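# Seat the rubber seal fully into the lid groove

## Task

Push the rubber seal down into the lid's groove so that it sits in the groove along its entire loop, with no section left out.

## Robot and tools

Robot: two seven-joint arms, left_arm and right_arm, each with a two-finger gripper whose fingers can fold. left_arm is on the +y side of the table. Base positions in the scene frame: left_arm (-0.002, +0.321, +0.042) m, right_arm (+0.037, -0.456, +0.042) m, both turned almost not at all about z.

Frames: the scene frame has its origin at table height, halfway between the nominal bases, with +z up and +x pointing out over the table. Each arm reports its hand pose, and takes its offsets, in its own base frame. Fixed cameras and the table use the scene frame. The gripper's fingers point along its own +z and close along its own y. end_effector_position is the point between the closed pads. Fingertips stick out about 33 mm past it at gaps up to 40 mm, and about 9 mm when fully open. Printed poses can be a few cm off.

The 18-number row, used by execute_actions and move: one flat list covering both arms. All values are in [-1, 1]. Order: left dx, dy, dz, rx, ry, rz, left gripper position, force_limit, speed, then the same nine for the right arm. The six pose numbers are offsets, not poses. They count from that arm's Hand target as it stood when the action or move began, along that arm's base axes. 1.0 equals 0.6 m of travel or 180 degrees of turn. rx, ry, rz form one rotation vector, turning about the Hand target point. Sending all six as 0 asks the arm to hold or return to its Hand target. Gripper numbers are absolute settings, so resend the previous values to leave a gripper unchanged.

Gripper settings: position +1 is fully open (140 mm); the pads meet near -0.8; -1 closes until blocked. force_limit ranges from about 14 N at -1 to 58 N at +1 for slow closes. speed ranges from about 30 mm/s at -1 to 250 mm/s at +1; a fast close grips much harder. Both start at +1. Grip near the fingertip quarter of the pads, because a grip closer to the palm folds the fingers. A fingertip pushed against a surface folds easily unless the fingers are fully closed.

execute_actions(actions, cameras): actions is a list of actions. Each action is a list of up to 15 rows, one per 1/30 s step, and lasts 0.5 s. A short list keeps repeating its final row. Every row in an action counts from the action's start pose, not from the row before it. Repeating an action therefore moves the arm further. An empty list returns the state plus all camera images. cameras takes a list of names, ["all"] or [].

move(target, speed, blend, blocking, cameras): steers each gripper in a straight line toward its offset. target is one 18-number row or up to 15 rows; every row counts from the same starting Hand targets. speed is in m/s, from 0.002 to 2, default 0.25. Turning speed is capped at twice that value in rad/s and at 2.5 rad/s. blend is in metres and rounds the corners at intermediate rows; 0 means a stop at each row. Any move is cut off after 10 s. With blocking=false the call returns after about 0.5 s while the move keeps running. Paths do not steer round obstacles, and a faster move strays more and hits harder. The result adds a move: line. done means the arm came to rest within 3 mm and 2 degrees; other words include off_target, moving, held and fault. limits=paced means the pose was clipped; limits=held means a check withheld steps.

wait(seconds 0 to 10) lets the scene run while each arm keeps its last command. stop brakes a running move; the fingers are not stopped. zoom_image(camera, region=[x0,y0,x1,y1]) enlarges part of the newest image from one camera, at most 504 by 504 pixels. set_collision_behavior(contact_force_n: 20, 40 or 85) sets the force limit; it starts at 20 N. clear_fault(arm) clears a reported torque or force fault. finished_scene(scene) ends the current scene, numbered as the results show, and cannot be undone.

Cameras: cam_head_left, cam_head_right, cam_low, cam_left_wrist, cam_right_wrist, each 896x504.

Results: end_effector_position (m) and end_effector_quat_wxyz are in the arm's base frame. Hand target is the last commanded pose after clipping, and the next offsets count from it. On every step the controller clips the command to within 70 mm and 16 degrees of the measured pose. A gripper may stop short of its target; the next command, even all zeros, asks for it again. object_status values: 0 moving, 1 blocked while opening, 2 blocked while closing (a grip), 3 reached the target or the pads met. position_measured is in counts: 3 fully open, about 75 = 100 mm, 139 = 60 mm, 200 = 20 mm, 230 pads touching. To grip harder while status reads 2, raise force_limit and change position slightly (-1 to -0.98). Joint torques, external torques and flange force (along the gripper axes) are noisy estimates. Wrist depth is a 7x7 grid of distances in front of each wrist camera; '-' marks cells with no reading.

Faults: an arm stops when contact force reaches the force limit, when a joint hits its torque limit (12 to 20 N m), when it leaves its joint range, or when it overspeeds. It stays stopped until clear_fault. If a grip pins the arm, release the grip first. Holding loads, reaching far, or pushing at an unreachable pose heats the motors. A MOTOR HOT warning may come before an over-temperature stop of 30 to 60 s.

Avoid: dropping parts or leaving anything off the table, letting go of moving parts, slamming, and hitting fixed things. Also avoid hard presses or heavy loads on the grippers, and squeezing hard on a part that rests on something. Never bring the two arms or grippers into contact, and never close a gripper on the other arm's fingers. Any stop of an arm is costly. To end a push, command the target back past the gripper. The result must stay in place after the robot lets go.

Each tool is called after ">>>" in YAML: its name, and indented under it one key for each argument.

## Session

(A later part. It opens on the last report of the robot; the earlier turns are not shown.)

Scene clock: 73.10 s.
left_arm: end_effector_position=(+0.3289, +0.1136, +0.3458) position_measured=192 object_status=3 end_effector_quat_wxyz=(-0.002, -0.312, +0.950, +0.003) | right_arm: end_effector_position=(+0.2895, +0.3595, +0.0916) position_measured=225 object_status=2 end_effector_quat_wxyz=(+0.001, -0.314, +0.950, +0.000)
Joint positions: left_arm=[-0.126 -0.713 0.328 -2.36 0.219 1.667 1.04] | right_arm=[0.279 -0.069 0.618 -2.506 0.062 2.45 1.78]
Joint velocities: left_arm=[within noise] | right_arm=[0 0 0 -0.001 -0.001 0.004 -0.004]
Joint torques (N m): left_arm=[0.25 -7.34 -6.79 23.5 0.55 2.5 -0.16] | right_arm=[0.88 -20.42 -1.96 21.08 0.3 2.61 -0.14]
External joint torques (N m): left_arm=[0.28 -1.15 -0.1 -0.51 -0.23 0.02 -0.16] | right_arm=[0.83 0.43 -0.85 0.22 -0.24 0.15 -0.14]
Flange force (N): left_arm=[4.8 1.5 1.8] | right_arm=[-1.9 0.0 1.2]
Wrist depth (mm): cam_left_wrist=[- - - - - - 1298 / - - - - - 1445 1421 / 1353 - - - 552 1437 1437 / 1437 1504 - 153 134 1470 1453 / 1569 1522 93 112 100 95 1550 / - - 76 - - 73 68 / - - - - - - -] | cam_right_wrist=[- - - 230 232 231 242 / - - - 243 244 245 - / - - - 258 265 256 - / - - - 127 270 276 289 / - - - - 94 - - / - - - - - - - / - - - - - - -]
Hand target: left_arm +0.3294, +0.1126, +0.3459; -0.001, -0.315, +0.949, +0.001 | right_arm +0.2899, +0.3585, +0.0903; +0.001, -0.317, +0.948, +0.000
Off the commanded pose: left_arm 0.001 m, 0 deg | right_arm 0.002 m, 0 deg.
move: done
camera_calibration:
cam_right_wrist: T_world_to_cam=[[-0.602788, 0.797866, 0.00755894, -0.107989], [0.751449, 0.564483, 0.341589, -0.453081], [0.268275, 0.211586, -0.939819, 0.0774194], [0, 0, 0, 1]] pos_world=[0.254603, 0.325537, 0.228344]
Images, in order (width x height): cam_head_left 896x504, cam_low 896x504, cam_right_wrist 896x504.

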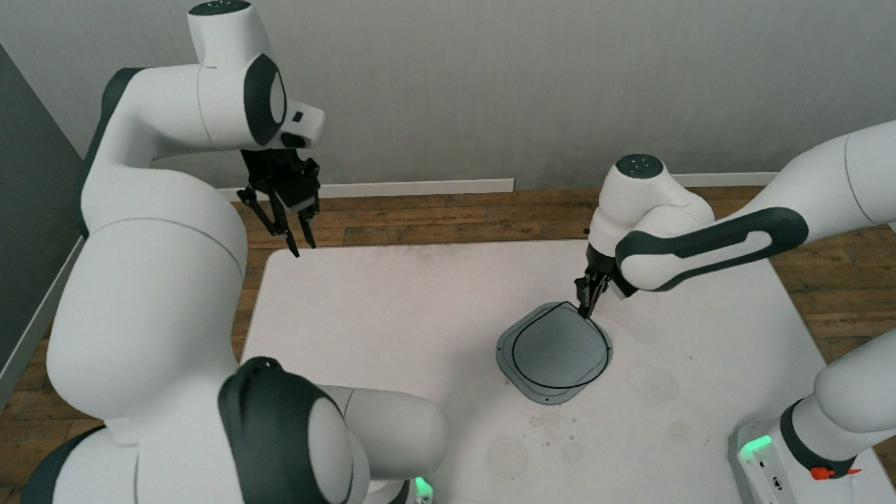

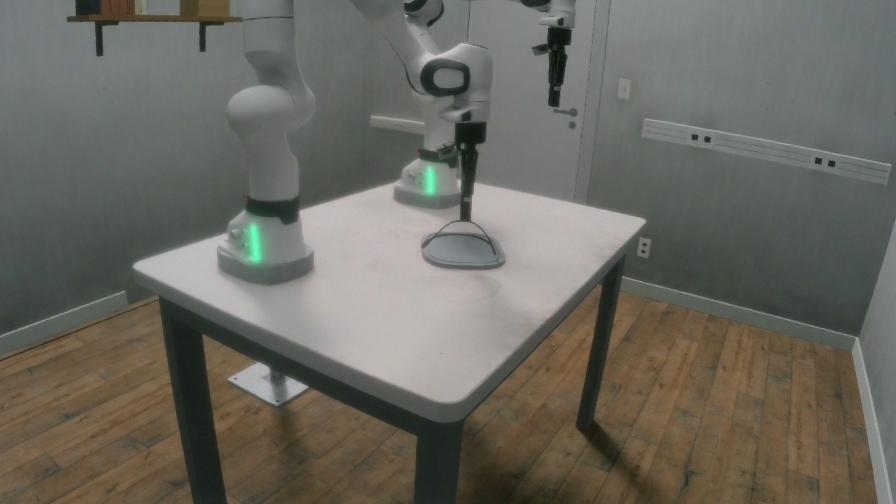

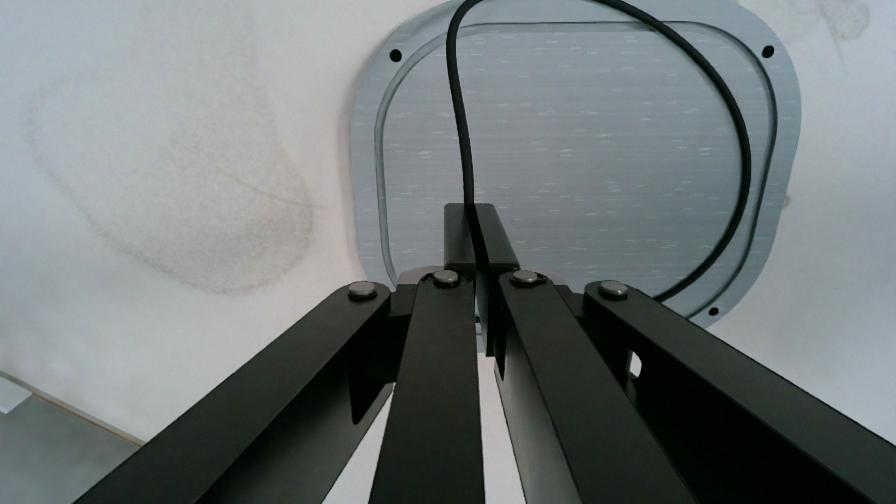

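>>> move:
  target:
    - [0,0,0,0,0,0,-0.5,1,0,0.0487,-0.065,-0.127,0,0,0,-1,-1,-1]
  speed: 0.1
  cameras: ["cam_head_right","cam_right_wrist","cam_head_left"]

>>> zoom_image:
  camera: "cam_head_left"
  region: [480, 280, 640, 420]

>>> zoom_image:
  camera: "cam_right_wrist"
  region: [380, 80, 540, 240]

Scene clock: 75.37 s.
left_arm: end_effector_position=(+0.3289, +0.1136, +0.3458) position_measured=192 object_status=3 end_effector_quat_wxyz=(-0.002, -0.312, +0.950, +0.003) | right_arm: end_effector_position=(+0.3194, +0.3190, +0.0148) position_measured=225 object_status=2 end_effector_quat_wxyz=(+0.000, -0.318, +0.948, +0.000)
Joint positions: left_arm=[-0.126 -0.713 0.328 -2.36 0.219 1.667 1.04] | right_arm=[0.235 0.126 0.53 -2.563 -0.14 2.667 1.81]
Joint velocities: left_arm=[within noise] | right_arm=[0.001 -0.001 -0.001 0 -0.001 0.002 0.004]
Joint torques (N m): left_arm=[0.23 -7.33 -6.78 23.45 0.57 2.5 -0.18] | right_arm=[1.37 -24.71 1.11 17.76 0.12 2.73 0.26]
External joint torques (N m): left_arm=[0.28 -1.17 -0.05 -0.53 -0.21 0.02 -0.18] | right_arm=[1.44 0.38 -0.67 0.31 -0.27 0.27 0.26]
Flange force (N): left_arm=[4.9 1.6 1.9] | right_arm=[-3.7 2.7 5.6]
Wrist depth (mm): cam_left_wrist=[- - - - 499 - 1241 / - 508 - - 497 1390 1360 / 1285 - - 552 - 1397 1421 / 1445 1461 - 134 137 1397 1470 / 1531 1522 93 100 100 95 1683 / - - 76 - - 73 - / - - - - - - -] | cam_right_wrist=[- - - - 164 165 165 / - - 186 - 172 172 170 / - - - 177 180 182 184 / - 205 - 126 191 193 193 / - - - - 94 203 205 / - - - - - - 216 / - - - - - - -]
Hand target: left_arm +0.3294, +0.1126, +0.3459; -0.001, -0.315, +0.949, +0.001 | right_arm +0.3192, +0.3195, +0.0141; +0.001, -0.317, +0.948, +0.000
Off the commanded pose: left_arm 0.001 m, 0 deg | right_arm 0.001 m, 0 deg.
move: done
camera_calibration:
cam_right_wrist: T_world_to_cam=[[-0.609507, 0.792752, 0.00667966, -0.053284], [0.74674, 0.571261, 0.340646, -0.427156], [0.266232, 0.212614, -0.940168, 0.00613967], [0, 0, 0, 1]] pos_world=[0.284863, 0.284953, 0.151637]
Images, in order (width x height): cam_head_left 896x504, cam_head_right 896x504, cam_right_wrist 896x504.

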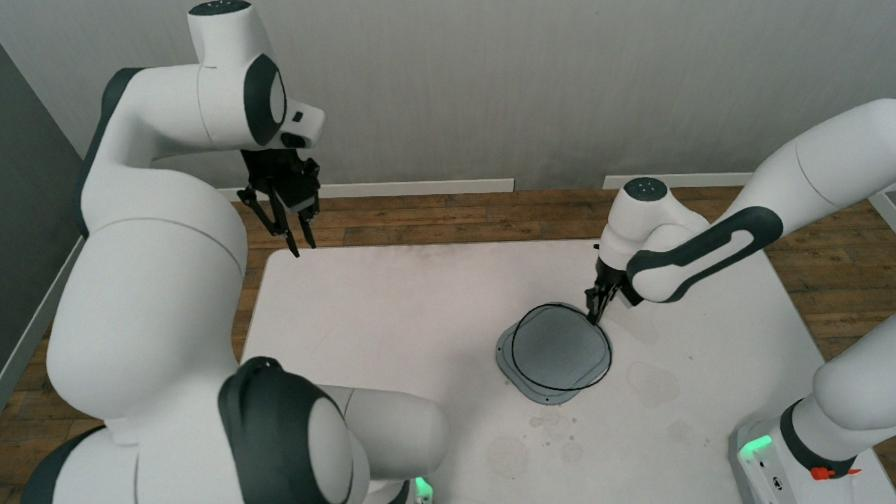

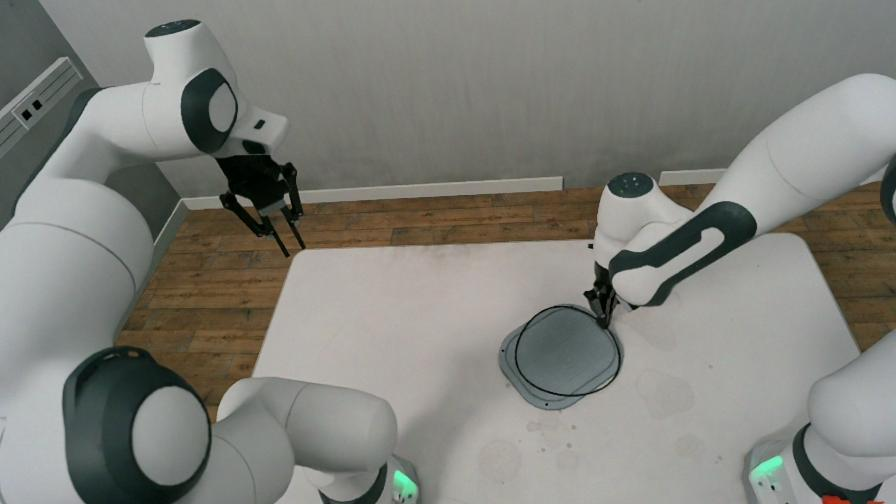

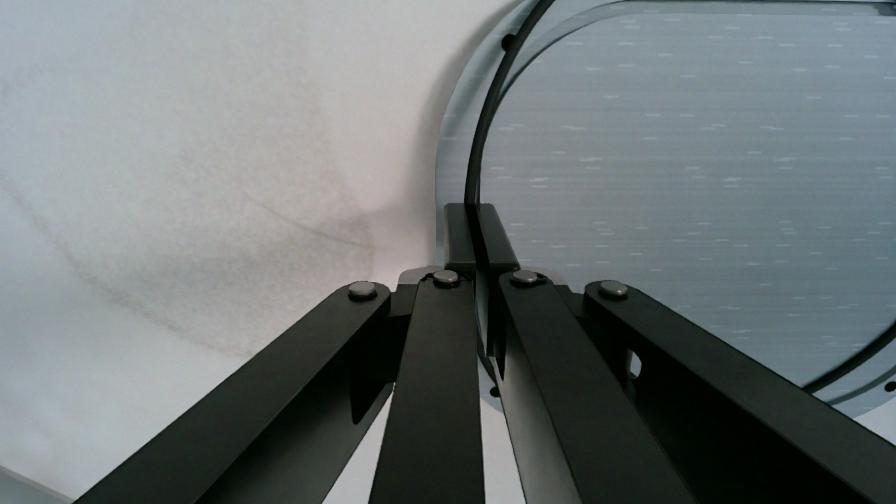

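Scaled by 3.150 from the camera's 896x504 image, which has a finer 1280x720 frame.

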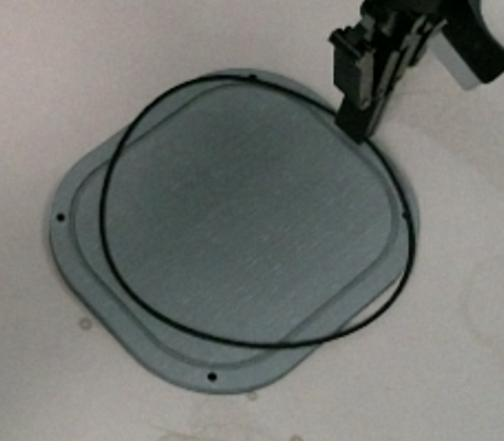

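Scaled by 3.150 from the camera's 896x504 image, which has a finer 1280x720 frame.

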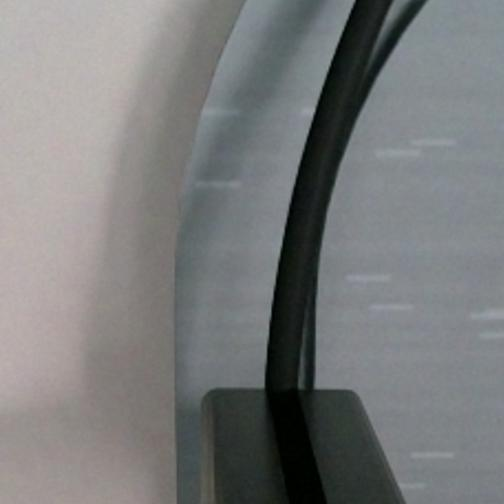

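>>> execute_actions:
  actions: []

>>> zoom_image:
  camera: "cam_head_left"
  region: [320, 130, 620, 330]

>>> zoom_image:
  camera: "cam_right_wrist"
  region: [300, 100, 700, 400]

Scene clock: 77.90 s.
left_arm: end_effector_position=(+0.3289, +0.1136, +0.3458) position_measured=192 object_status=3 end_effector_quat_wxyz=(-0.002, -0.312, +0.950, +0.003) | right_arm: end_effector_position=(+0.3195, +0.3190, +0.0149) position_measured=225 object_status=2 end_effector_quat_wxyz=(+0.000, -0.317, +0.948, +0.000)
Joint positions: left_arm=[-0.126 -0.713 0.328 -2.36 0.219 1.667 1.04] | right_arm=[0.235 0.126 0.53 -2.563 -0.14 2.668 1.812]
Joint velocities: within noise
Joint torques (N m): left_arm=[0.2 -7.32 -6.78 23.49 0.56 2.51 -0.15] | right_arm=[1.35 -24.71 1.14 17.79 0.13 2.64 0.15]
External joint torques (N m): left_arm=[0.25 -1.12 -0.04 -0.55 -0.22 0.02 -0.15] | right_arm=[1.41 0.36 -0.65 0.34 -0.27 0.18 0.15]
Flange force (N): left_arm=[4.7 1.6 1.9] | right_arm=[-3.7 2.4 4.9]
Wrist depth (mm): cam_left_wrist=[- - - - - 519 1266 / - - - 516 - 505 1360 / - - - 510 - 1421 1437 / 1453 - - 135 137 1487 1405 / 1550 1513 93 100 100 95 1531 / 1522 - 76 - - 73 68 / - - - - - - -] | cam_right_wrist=[- - - 169 163 165 164 / - 183 181 171 171 171 173 / - 188 195 181 184 182 181 / - - - 127 191 194 193 / - - - - 94 203 206 / - - - - - - 217 / - - - - - - -]
Hand target: left_arm +0.3294, +0.1126, +0.3459; -0.001, -0.315, +0.949, +0.001 | right_arm +0.3192, +0.3195, +0.0141; +0.001, -0.317, +0.948, +0.000
Tool commands: left_gripper/position=-0.5 left_gripper/force_limit=+1.0 left_gripper/speed=+0.0 right_gripper/position=-1.0 right_gripper/force_limit=-1.0 right_gripper/speed=-1.0
Off the commanded pose: left_arm 0.001 m, 0 deg | right_arm 0.001 m, 0 deg.
camera_calibration:
cam_left_wrist: T_world_to_cam=[[-0.600066, 0.79978, 0.016521, 0.109701], [0.760519, 0.563961, 0.321805, -0.416457], [0.248056, 0.205668, -0.946662, 0.360842], [0, 0, 0, 1]] pos_world=[0.293042, 0.0729155, 0.473801]
cam_right_wrist: T_world_to_cam=[[-0.608184, 0.793768, 0.00669805, -0.0540259], [0.747636, 0.569962, 0.340858, -0.427134], [0.266744, 0.212312, -0.940091, 0.00604663], [0, 0, 0, 1]] pos_world=[0.28487, 0.28505, 0.151638]

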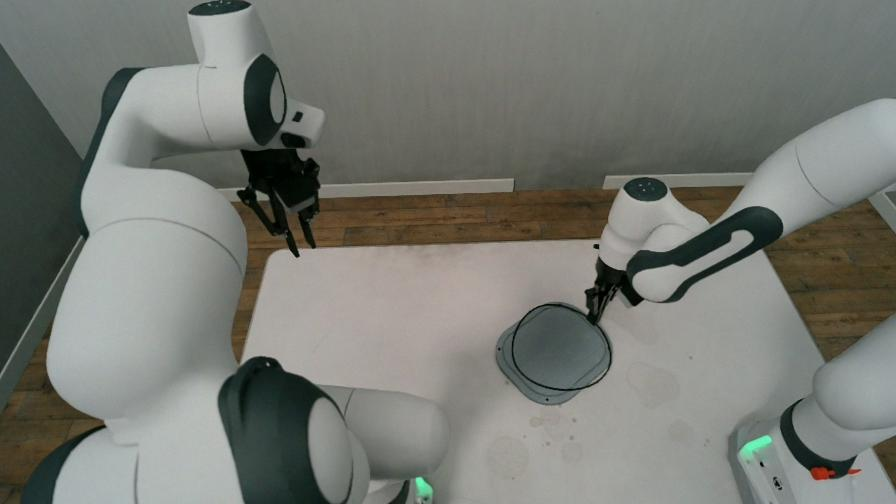

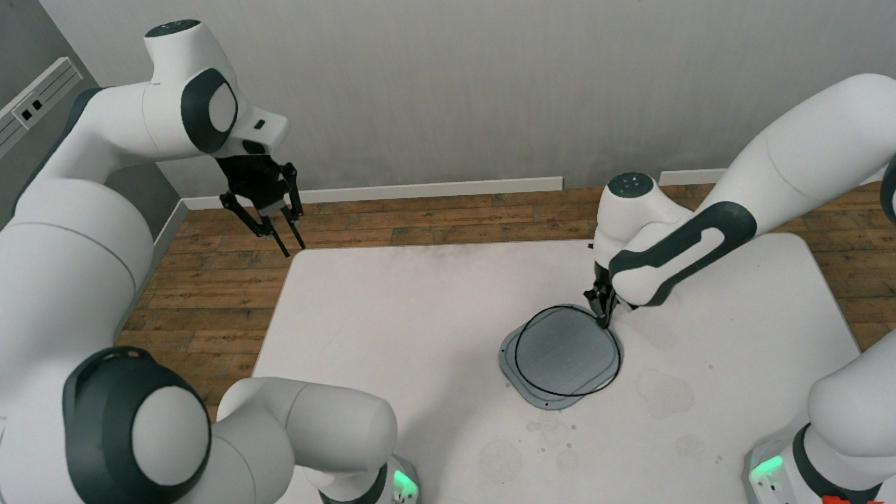

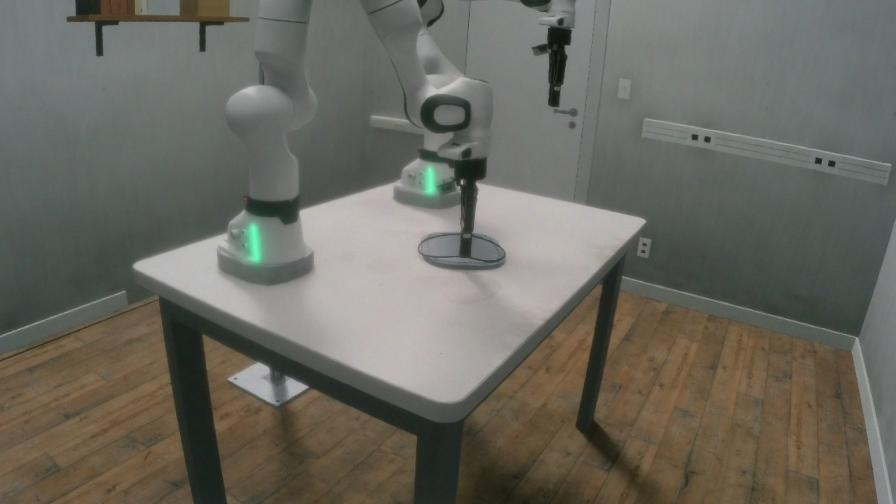

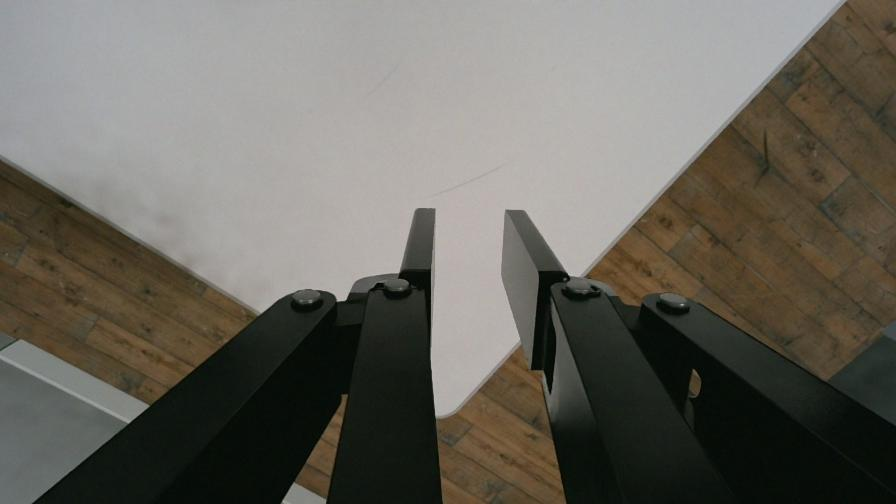

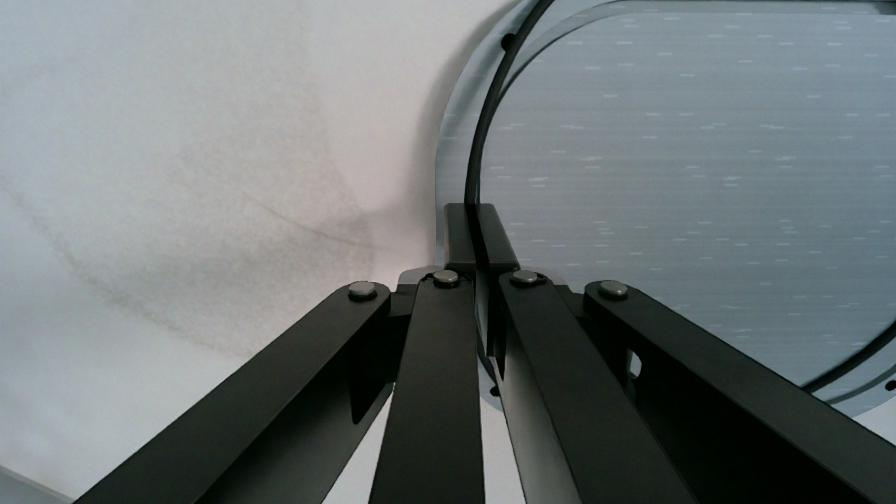

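Scaled by 1.680 from the camera's 896x504 image, which has a finer 1280x720 frame.

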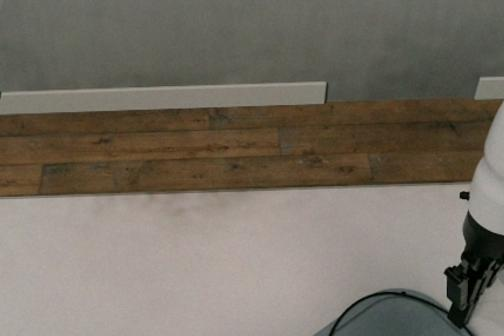

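Scaled by 1.260 from the camera's 896x504 image, which has a finer 1280x720 frame.

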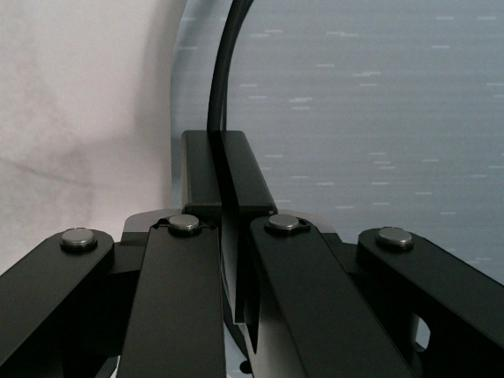

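>>> move:
  target:
    - [0,0,0,0,0,0,-0.5,1,0,0.0,0.001,-0.0217,0,0,0,-1,-1,-1]
    - [0,0,0,0,0,0,-0.5,1,0,0,0.001,-0.0217,0,0,0,-0.68,-1,-1]
    - [0,0,0,0,0,0,-0.5,1,0,0,0.001,0.07,0,0,0,-0.68,-1,-1]
    - [0,0,0,0,0,0,-0.5,1,0,0,0.001,0.08,0,0,0,-1,0,0]
  speed: [0.04,0.04,0.05,0.1]
  cameras: ["cam_head_left","cam_right_wrist"]

>>> zoom_image:
  camera: "cam_head_left"
  region: [470, 270, 650, 420]

Scene clock: 82.77 s.
left_arm: end_effector_position=(+0.3289, +0.1136, +0.3458) position_measured=192 object_status=3 end_effector_quat_wxyz=(-0.002, -0.312, +0.950, +0.003) | right_arm: end_effector_position=(+0.3195, +0.3192, +0.0612) position_measured=233 object_status=3 end_effector_quat_wxyz=(+0.001, -0.316, +0.949, -0.001)
Joint positions: left_arm=[-0.126 -0.713 0.328 -2.36 0.219 1.667 1.04] | right_arm=[0.233 -0.015 0.555 -2.554 0.009 2.542 1.708]
Joint torques (N m): left_arm=[0.22 -7.37 -6.75 23.51 0.55 2.51 -0.15] | right_arm=[0.86 -23.47 -0.23 19.99 0.8 2.17 -0.16]
External joint torques (N m): left_arm=[0.26 -1.12 -0.02 -0.53 -0.23 0.03 -0.15] | right_arm=[0.9 -1.03 0.02 0.42 0.32 -0.28 -0.16]
Flange force (N): left_arm=[4.6 1.6 1.8] | right_arm=[3.0 0.2 -5.3]
Wrist depth (mm): cam_left_wrist=[492 493 - - - 509 1266 / - - - - 510 - 1346 / - - - - 551 1569 1421 / 1368 - - 134 561 1487 1496 / 1579 - 93 100 100 95 1522 / - - 76 627 - 73 - / - - - - - - -] | cam_right_wrist=[- - - 211 203 204 208 / - - - 219 215 214 215 / 239 - - 222 228 224 226 / - - - 115 242 243 242 / 271 - - - 94 253 258 / - - - - - - - / - - - - - - -]
Hand target: left_arm +0.3294, +0.1126, +0.3459; -0.001, -0.315, +0.949, +0.001 | right_arm +0.3192, +0.3201, +0.0621; +0.001, -0.317, +0.948, +0.000
Off the commanded pose: left_arm 0.001 m, 0 deg | right_arm 0.001 m, 0 deg.
move: done
camera_calibration:
cam_right_wrist: T_world_to_cam=[[-0.605952, 0.795486, 0.00498264, -0.0556976], [0.748873, 0.56831, 0.340901, -0.442872], [0.26835, 0.210301, -0.940086, 0.0496553], [0, 0, 0, 1]] pos_world=[0.28458, 0.285552, 0.197933]
Images, in order (width x height): cam_head_left 896x504, cam_right_wrist 896x504.

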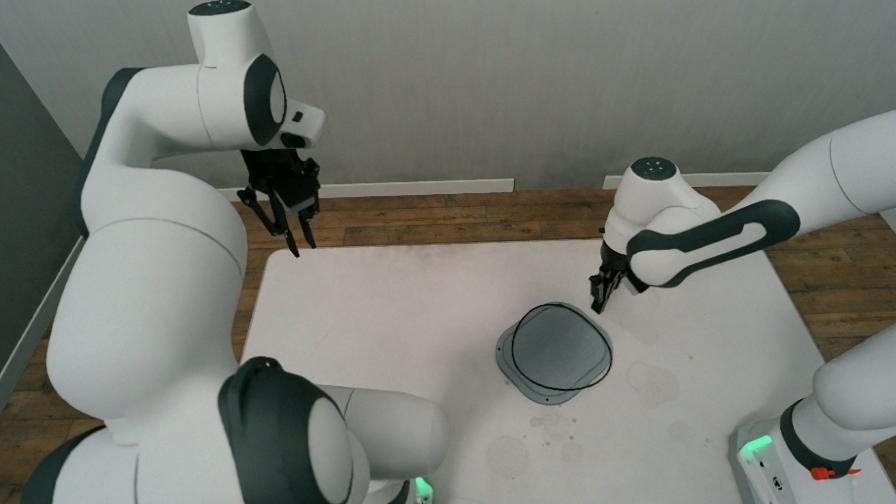

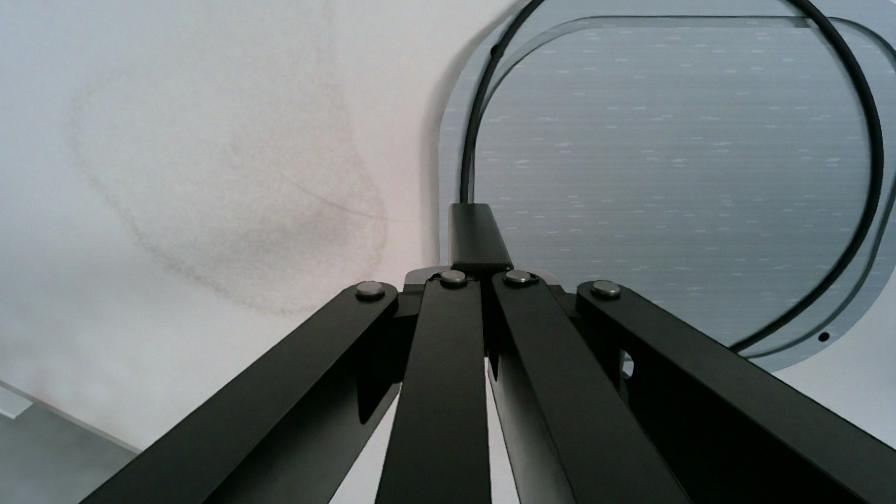

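Scaled by 2.800 from the camera's 896x504 image, which has a finer 1280x720 frame.

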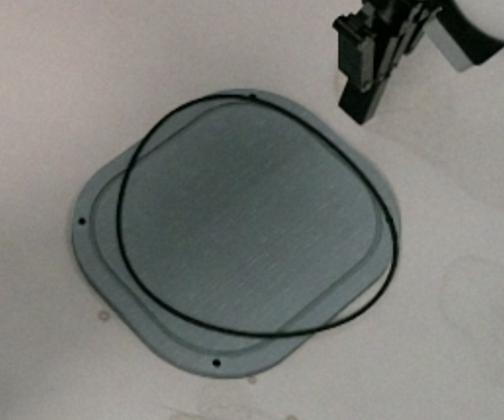

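>>> zoom_image:
  camera: "cam_right_wrist"
  region: [410, 60, 560, 210]

>>> zoom_image:
  camera: "cam_right_wrist"
  region: [680, 0, 896, 380]

Scaled by 3.360 from the camera's 896x504 image, which has a finer 1280x720 frame.

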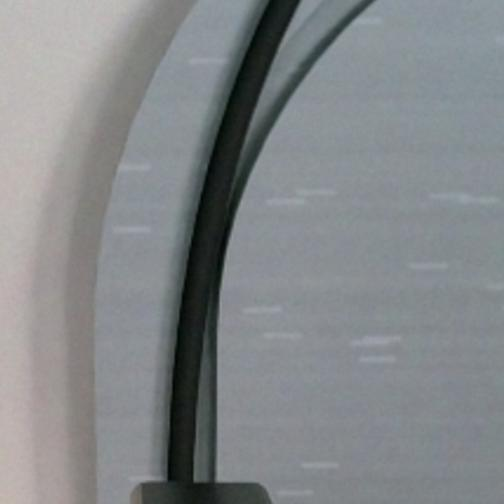

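Scaled by 1.326 from the camera's 896x504 image, which has a finer 1280x720 frame.

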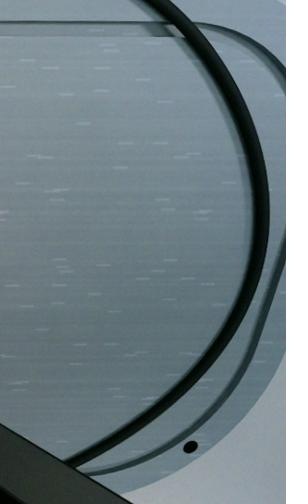

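>>> move:
  target:
    - [0,0,0,0,0,0,-0.5,1,0,0.022,-0.0293,-0.06,0,0,0,-1,0,0]
    - [0,0,0,0,0,0,-0.5,1,0,0.022,-0.0293,-0.1015,0,0,0,-1,0,0]
    - [0,0,0,0,0,0,-0.5,1,0,0.0065,-0.0087,-0.1015,0,0,0,-1,0,0]
    - [0,0,0,0,0,0,-0.5,1,0,0.0065,-0.0087,-0.05,0,0,0,-1,0,0]
  speed: [0.1,0.06,0.03,0.1]
  cameras: ["cam_right_wrist"]

>>> zoom_image:
  camera: "cam_right_wrist"
  region: [430, 50, 630, 210]

Scene clock: 88.40 s.
left_arm: end_effector_position=(+0.3289, +0.1136, +0.3458) position_measured=192 object_status=3 end_effector_quat_wxyz=(-0.002, -0.312, +0.950, +0.003) | right_arm: end_effector_position=(+0.3231, +0.3155, +0.0317) position_measured=233 object_status=3 end_effector_quat_wxyz=(+0.001, -0.316, +0.949, -0.001)
Joint positions: left_arm=[-0.126 -0.713 0.328 -2.36 0.219 1.667 1.04] | right_arm=[0.257 0.071 0.508 -2.564 -0.074 2.626 1.756]
Joint velocities: left_arm=[within noise] | right_arm=[0 0 0 0.001 0.001 -0.001 -0.006]
Joint torques (N m): left_arm=[0.23 -7.36 -6.76 23.48 0.54 2.5 -0.12] | right_arm=[0.36 -25.56 1.1 18.57 0.73 2.17 -0.25]
External joint torques (N m): left_arm=[0.23 -1.07 -0.08 -0.59 -0.24 0.01 -0.12] | right_arm=[0.37 -1.02 0.11 0.33 0.31 -0.29 -0.25]
Flange force (N): left_arm=[4.7 1.5 1.9] | right_arm=[2.5 -0.4 -5.5]
Wrist depth (mm): cam_left_wrist=[- - - - 481 475 499 / - - - - - 520 1487 / - - - - - 1397 1453 / 1470 1311 - 134 137 1513 1496 / 1559 1541 93 100 100 95 1588 / - - 76 - - 73 - / - - - - - - -] | cam_right_wrist=[- - - - 179 178 180 / - - - 187 187 187 188 / - - - 197 199 198 201 / 226 - - 140 207 211 211 / - - - - 94 221 - / - - - - - - - / - - - - - - -]
Hand target: left_arm +0.3294, +0.1126, +0.3459; -0.001, -0.315, +0.949, +0.001 | right_arm +0.3231, +0.3149, +0.0321; +0.001, -0.317, +0.948, +0.000
Off the commanded pose: left_arm 0.001 m, 0 deg | right_arm 0.001 m, 0 deg.
move: done
camera_calibration:
cam_right_wrist: T_world_to_cam=[[-0.606788, 0.794846, 0.00534113, -0.0498894], [0.747947, 0.568684, 0.342306, -0.433198], [0.269043, 0.211702, -0.939573, 0.0210599], [0, 0, 0, 1]] pos_world=[0.28807, 0.281549, 0.16834]
Images, in order (width x height): cam_right_wrist 896x504.

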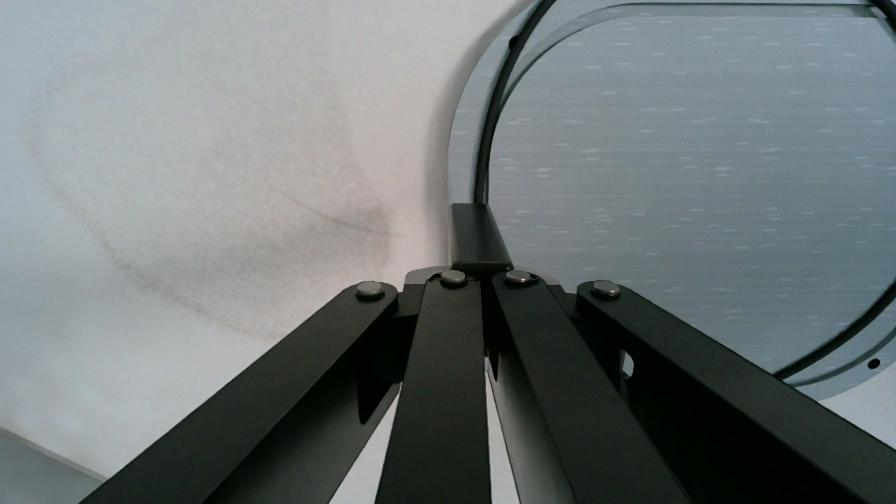

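Scaled by 2.520 from the camera's 896x504 image, which has a finer 1280x720 frame.

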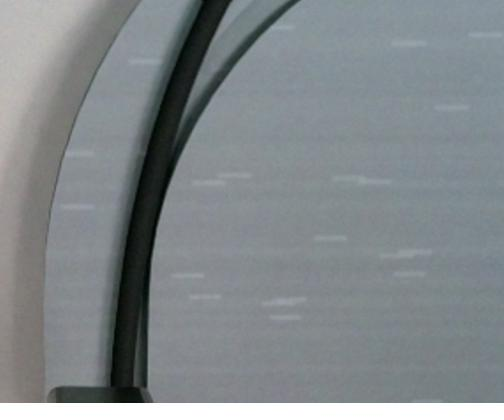

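>>> move:
  target:
    - [0,0,0,0,0,0,-0.5,1,0,0.006,-0.008,-0.02,0,0,0,-1,0,0]
    - [0,0,0,0,0,0,-0.5,1,0,0.006,-0.008,-0.0515,0,0,0,-1,0,0]
    - [0,0,0,0,0,0,-0.5,1,0,-0.0017,0.0023,-0.0515,0,0,0,-1,0,0]
    - [0,0,0,0,0,0,-0.5,1,0,0.001,-0.0013,-0.03,0,0,0,-1,0,0]
    - [0,0,0,0,0,0,-0.5,1,0,-0.0117,0.0156,-0.03,0,0,0,-1,0,0]
    - [0,0,0,0,0,0,-0.5,1,0,-0.0117,0.0156,-0.0602,0,0,0,-1,0,0]
    - [0,0,0,0,0,0,-0.5,1,0,-0.0117,0.0156,0.0,0,0,0,-1,0,0]
  speed: [0.1,0.05,0.03,0.1,0.1,0.03,0.1]
  cameras: ["cam_right_wrist"]

>>> zoom_image:
  camera: "cam_right_wrist"
  region: [430, 50, 630, 210]

Scene clock: 94.27 s.
left_arm: end_effector_position=(+0.3289, +0.1136, +0.3458) position_measured=192 object_status=3 end_effector_quat_wxyz=(-0.002, -0.312, +0.950, +0.003) | right_arm: end_effector_position=(+0.3164, +0.3252, +0.0320) position_measured=233 object_status=3 end_effector_quat_wxyz=(+0.002, -0.316, +0.949, +0.000)
Joint positions: left_arm=[-0.126 -0.713 0.328 -2.36 0.219 1.667 1.04] | right_arm=[0.3 0.074 0.49 -2.558 -0.075 2.625 1.782]
Joint velocities: left_arm=[within noise] | right_arm=[0 0.001 0 0 0 0 -0.005]
Joint torques (N m): left_arm=[0.22 -7.34 -6.78 23.46 0.56 2.5 -0.18] | right_arm=[0.32 -25.99 1.1 18.65 0.73 2.21 -0.21]
External joint torques (N m): left_arm=[0.21 -1.11 -0.11 -0.59 -0.23 0.02 -0.18] | right_arm=[0.29 -1.07 0.05 0.35 0.32 -0.25 -0.21]
Flange force (N): left_arm=[4.9 1.4 2.0] | right_arm=[2.4 -0.6 -5.3]
Wrist depth (mm): cam_left_wrist=[- - 483 - - - 1254 / 507 506 - - - - 1339 / - - - - - - 1437 / 1470 - - 175 137 1487 1470 / 1559 1541 93 100 100 90 1894 / 1478 - 70 - - 73 - / - - - - - - -] | cam_right_wrist=[- - - 185 179 179 180 / - - - 191 190 188 186 / - - - 203 199 198 202 / - - - 114 213 211 211 / - - - - 94 222 227 / - - - - - - - / - - - - - - -]
Hand target: left_arm +0.3294, +0.1126, +0.3459; -0.001, -0.315, +0.949, +0.001 | right_arm +0.3160, +0.3242, +0.0321; +0.001, -0.317, +0.948, +0.000
Off the commanded pose: left_arm 0.001 m, 0 deg | right_arm 0.001 m, 0 deg.
move: done
camera_calibration:
cam_right_wrist: T_world_to_cam=[[-0.606898, 0.794761, 0.0054128, -0.0615436], [0.747642, 0.56858, 0.343145, -0.433771], [0.269641, 0.212301, -0.939267, 0.0207227], [0, 0, 0, 1]] pos_world=[0.281367, 0.291146, 0.168644]
Images, in order (width x height): cam_right_wrist 896x504.

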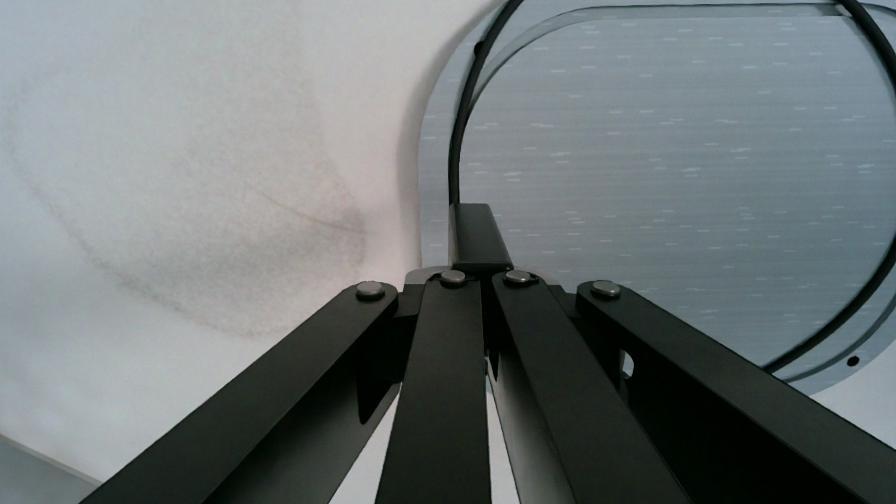

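Scaled by 2.520 from the camera's 896x504 image, which has a finer 1280x720 frame.

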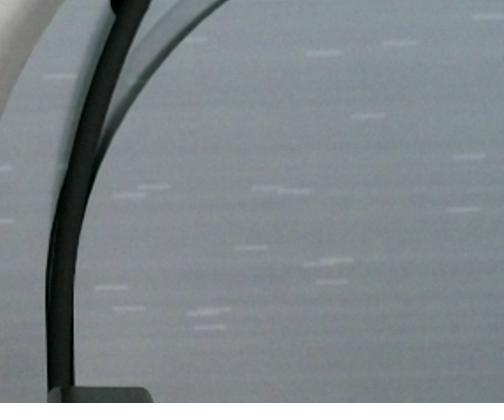

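>>> move:
  target:
    - [-0.05,-0.25,-0.1,0,0,0,-1,1,0,0,-0.1,0.2,0,0,0,-1,0,0]
    - [-0.1257,-0.6577,-0.43,0,0,0,-1,1,0,0.05,-0.3,0.3,0,0,0,-1,0,0]
  speed: [0.2,0.2]
  blend: [0.05,0]
  cameras: ["cam_left_wrist","cam_head_left"]

>>> zoom_image:
  camera: "cam_head_left"
  region: [470, 270, 650, 420]

Scene clock: 98.47 s.
left_arm: end_effector_position=(+0.2534, -0.2813, +0.0880) position_measured=233 object_status=3 end_effector_quat_wxyz=(-0.001, -0.311, +0.950, +0.002) | right_arm: end_effector_position=(+0.3458, +0.1446, +0.2110) position_measured=233 object_status=3 end_effector_quat_wxyz=(+0.000, -0.313, +0.950, +0.001)
Joint positions: left_arm=[-0.248 -0.34 -0.635 -2.754 -0.314 2.447 0.33] | right_arm=[0.293 -0.53 0.095 -2.615 0.058 2.087 1.28]
Joint velocities: left_arm=[0.001 0 -0.001 0 0 0.001 -0.007] | right_arm=[within noise]
Joint torques (N m): left_arm=[0.66 -15.05 3.82 20.66 0.44 2.57 -0.18] | right_arm=[1.1 -14.04 -2.04 24.99 0.49 2.18 -0.09]
External joint torques (N m): left_arm=[0.63 -1.64 -0.49 0.7 -0.04 0.01 -0.18] | right_arm=[1.11 -0.84 -0.35 0.82 -0.21 -0.29 -0.09]
Flange force (N): left_arm=[1.0 1.5 -4.2] | right_arm=[1.1 0.7 -3.3]
Wrist depth (mm): cam_left_wrist=[236 237 237 239 243 250 - / 247 248 - 248 260 255 - / 264 263 261 261 270 273 272 / 285 276 275 135 291 - 289 / - 291 83 94 89 299 - / - - 74 71 - 72 320 / - - - - - 69 -] | cam_right_wrist=[- - - - - - - / - - - - - - - / - - - - - 376 399 / 1289 - - 115 - - - / 1346 1376 - - 94 415 - / 1416 - - - - - - / - - - - - - -]
Hand target: left_arm +0.2540, -0.2820, +0.0879; -0.001, -0.315, +0.949, +0.001 | right_arm +0.3460, +0.1442, +0.2121; +0.001, -0.317, +0.948, +0.000
Off the commanded pose: left_arm 0.001 m, 0 deg | right_arm 0.001 m, 0 deg.
move: done
camera_calibration:
cam_left_wrist: T_world_to_cam=[[-0.598287, 0.801156, 0.0142103, 0.384657], [0.761205, 0.562735, 0.322329, -0.0538361], [0.250239, 0.203662, -0.946521, 0.215647], [0, 0, 0, 1]] pos_world=[0.217152, -0.321794, 0.216002]
Images, in order (width x height): cam_head_left 896x504, cam_left_wrist 896x504.

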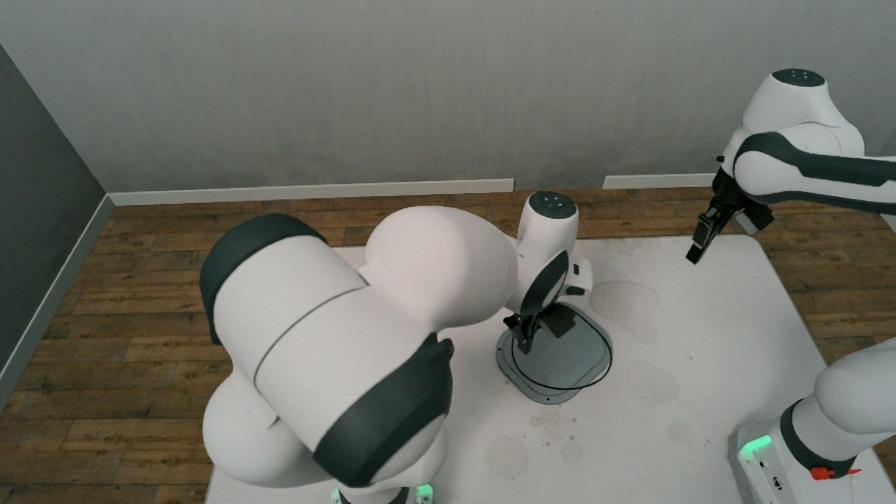

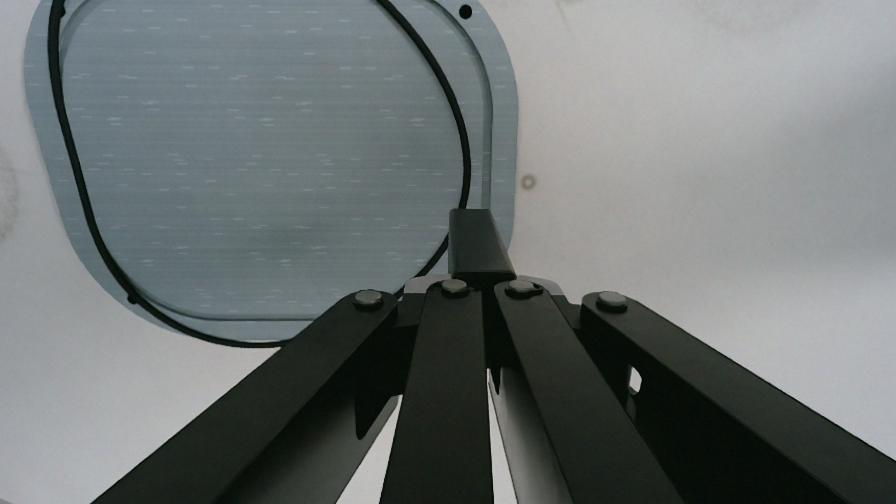

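Scaled by 2.800 from the camera's 896x504 image, which has a finer 1280x720 frame.

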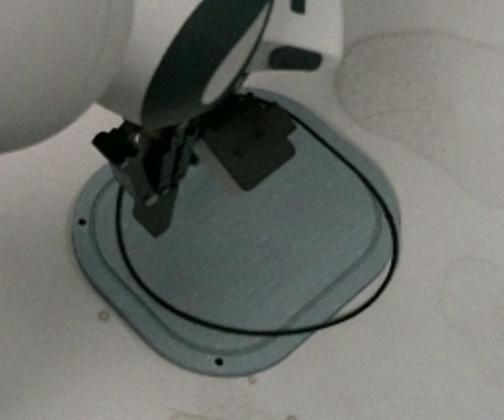

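>>> move:
  target:
    - [0.0214,-0.0298,-0.1,0,0,0,-1,1,0,0,0,0,0,0,0,-1,0,0]
    - [0.0214,-0.0298,-0.1443,0,0,0,-1,1,0,0,0,0,0,0,0,-1,0,0]
    - [-0.0057,0.0078,-0.1443,0,0,0,-1,1,0,0,0,0,0,0,0,-1,0,0]
    - [-0.0045,0.0062,-0.09,0,0,0,-1,1,0,0,0,0,0,0,0,-1,0,0]
  speed: [0.12,0.05,0.03,0.08]
  cameras: ["cam_left_wrist"]

>>> zoom_image:
  camera: "cam_left_wrist"
  region: [400, 0, 600, 210]

Scene clock: 104.30 s.
left_arm: end_effector_position=(+0.2519, -0.2789, +0.0338) position_measured=233 object_status=3 end_effector_quat_wxyz=(+0.000, -0.317, +0.949, +0.001) | right_arm: end_effector_position=(+0.3458, +0.1446, +0.2110) position_measured=233 object_status=3 end_effector_quat_wxyz=(+0.000, -0.314, +0.949, +0.001)
Joint positions: left_arm=[-0.207 -0.164 -0.676 -2.797 -0.219 2.657 0.244] | right_arm=[0.293 -0.53 0.095 -2.615 0.058 2.087 1.279]
Joint velocities: left_arm=[0 0 0 0.001 0 -0.001 0.007] | right_arm=[within noise]
Joint torques (N m): left_arm=[-0.24 -18.49 2.61 17.33 0.07 2.25 0.32] | right_arm=[0.83 -14.11 -1.74 24.98 0.58 2.18 -0.22]
External joint torques (N m): left_arm=[-0.2 -2.54 0.48 -0.08 -0.28 -0.3 0.32] | right_arm=[0.86 -0.86 -0.03 0.71 -0.11 -0.31 -0.23]
Flange force (N): left_arm=[0.4 11.0 -13.7] | right_arm=[1.4 0.8 -3.1]
Wrist depth (mm): cam_left_wrist=[186 188 186 186 193 198 194 / 194 196 196 193 208 206 212 / 208 205 203 203 216 216 213 / 216 216 216 118 226 225 - / 227 230 82 94 89 84 240 / 256 - 74 71 - 72 250 / - - - - - 69 -] | cam_right_wrist=[- - - - - 349 - / 364 - 363 370 - - - / - - - - - - - / 1317 379 - 115 - - - / 1338 1384 - - 94 - - / 1338 - - - - - - / - - - - - - -]
Hand target: left_arm +0.2513, -0.2783, +0.0339; -0.001, -0.315, +0.949, +0.001 | right_arm +0.3460, +0.1442, +0.2121; +0.001, -0.317, +0.948, +0.000
Off the commanded pose: left_arm 0.001 m, 0 deg | right_arm 0.001 m, 0 deg.
move: done
camera_calibration:
cam_left_wrist: T_world_to_cam=[[-0.608132, 0.793758, 0.0110956, 0.383087], [0.753279, 0.572596, 0.323581, -0.0320236], [0.250492, 0.205138, -0.946135, 0.164555], [0, 0, 0, 1]] pos_world=[0.215871, -0.319498, 0.161803]
Images, in order (width x height): cam_left_wrist 896x504.

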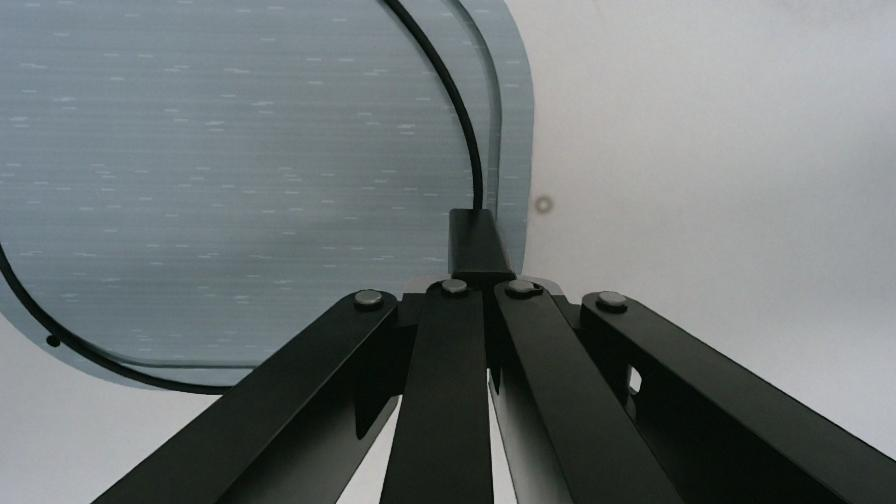

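Scaled by 2.400 from the camera's 896x504 image, which has a finer 1280x720 frame.

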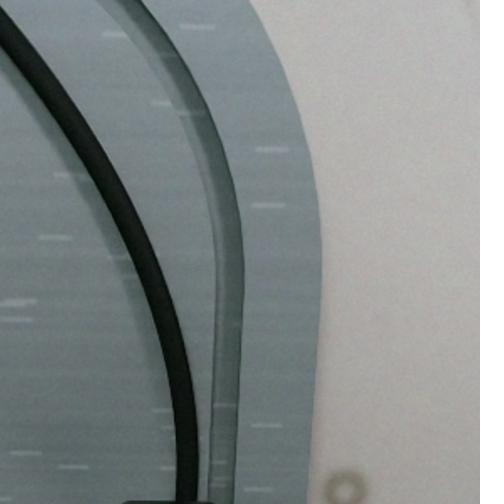

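>>> move:
  target:
    - [0.006,-0.0084,0,0,0,0,-1,1,0,0,0,0,0,0,0,-1,0,0]
    - [0.006,-0.0084,-0.0543,0,0,0,-1,1,0,0,0,0,0,0,0,-1,0,0]
    - [-0.0068,0.0095,-0.0543,0,0,0,-1,1,0,0,0,0,0,0,0,-1,0,0]
    - [-0.006,0.0085,0,0,0,0,-1,1,0,0,0,0,0,0,0,-1,0,0]
  speed: [0.12,0.05,0.03,0.08]
  cameras: ["cam_left_wrist"]

>>> zoom_image:
  camera: "cam_left_wrist"
  region: [400, 0, 600, 210]

Scene clock: 108.77 s.
left_arm: end_effector_position=(+0.2483, -0.2738, +0.0338) position_measured=233 object_status=3 end_effector_quat_wxyz=(+0.000, -0.317, +0.948, +0.001) | right_arm: end_effector_position=(+0.3458, +0.1446, +0.2110) position_measured=233 object_status=3 end_effector_quat_wxyz=(+0.000, -0.314, +0.949, +0.001)
Joint positions: left_arm=[-0.237 -0.18 -0.649 -2.816 -0.234 2.658 0.256] | right_arm=[0.293 -0.53 0.095 -2.615 0.058 2.087 1.279]
Joint velocities: left_arm=[0.001 0 0 -0.001 0 0 0.004] | right_arm=[within noise]
Joint torques (N m): left_arm=[-0.21 -18.27 2.72 17.28 0.13 2.25 0.36] | right_arm=[0.86 -14.09 -1.72 25.05 0.59 2.17 -0.26]
External joint torques (N m): left_arm=[-0.24 -2.44 0.43 -0.11 -0.21 -0.32 0.36] | right_arm=[0.87 -0.98 -0.03 0.88 -0.11 -0.3 -0.26]
Flange force (N): left_arm=[0.4 10.5 -13.0] | right_arm=[1.4 0.7 -3.6]
Wrist depth (mm): cam_left_wrist=[190 187 186 186 196 196 - / 195 198 194 194 206 206 205 / 206 205 206 202 219 - 217 / 216 217 216 118 - 225 225 / 229 228 82 94 89 84 - / 257 - 74 71 - 72 245 / - - - - - 69 -] | cam_right_wrist=[- 354 - - - - - / - - - - - - - / - - - - - - - / - - - 115 - - - / 1361 1338 - - 94 - - / - - - - - - - / - - - - - - -]
Hand target: left_arm +0.2477, -0.2732, +0.0339; -0.001, -0.315, +0.949, +0.001 | right_arm +0.3460, +0.1442, +0.2121; +0.001, -0.317, +0.948, +0.000
Off the commanded pose: left_arm 0.001 m, 0 deg | right_arm 0.001 m, 0 deg.
move: done
camera_calibration:
cam_left_wrist: T_world_to_cam=[[-0.608312, 0.793621, 0.0110816, 0.376847], [0.753165, 0.572785, 0.323513, -0.032137], [0.250399, 0.205143, -0.946159, 0.164436], [0, 0, 0, 1]] pos_world=[0.21227, -0.314399, 0.161803]
Images, in order (width x height): cam_left_wrist 896x504.

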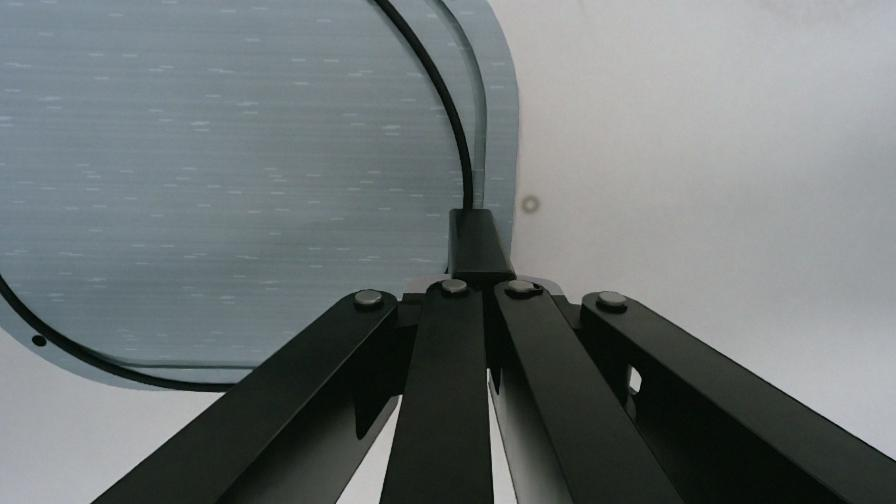

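Scaled by 2.400 from the camera's 896x504 image, which has a finer 1280x720 frame.

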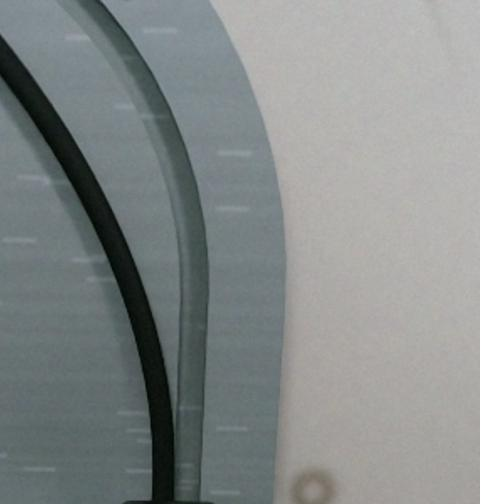

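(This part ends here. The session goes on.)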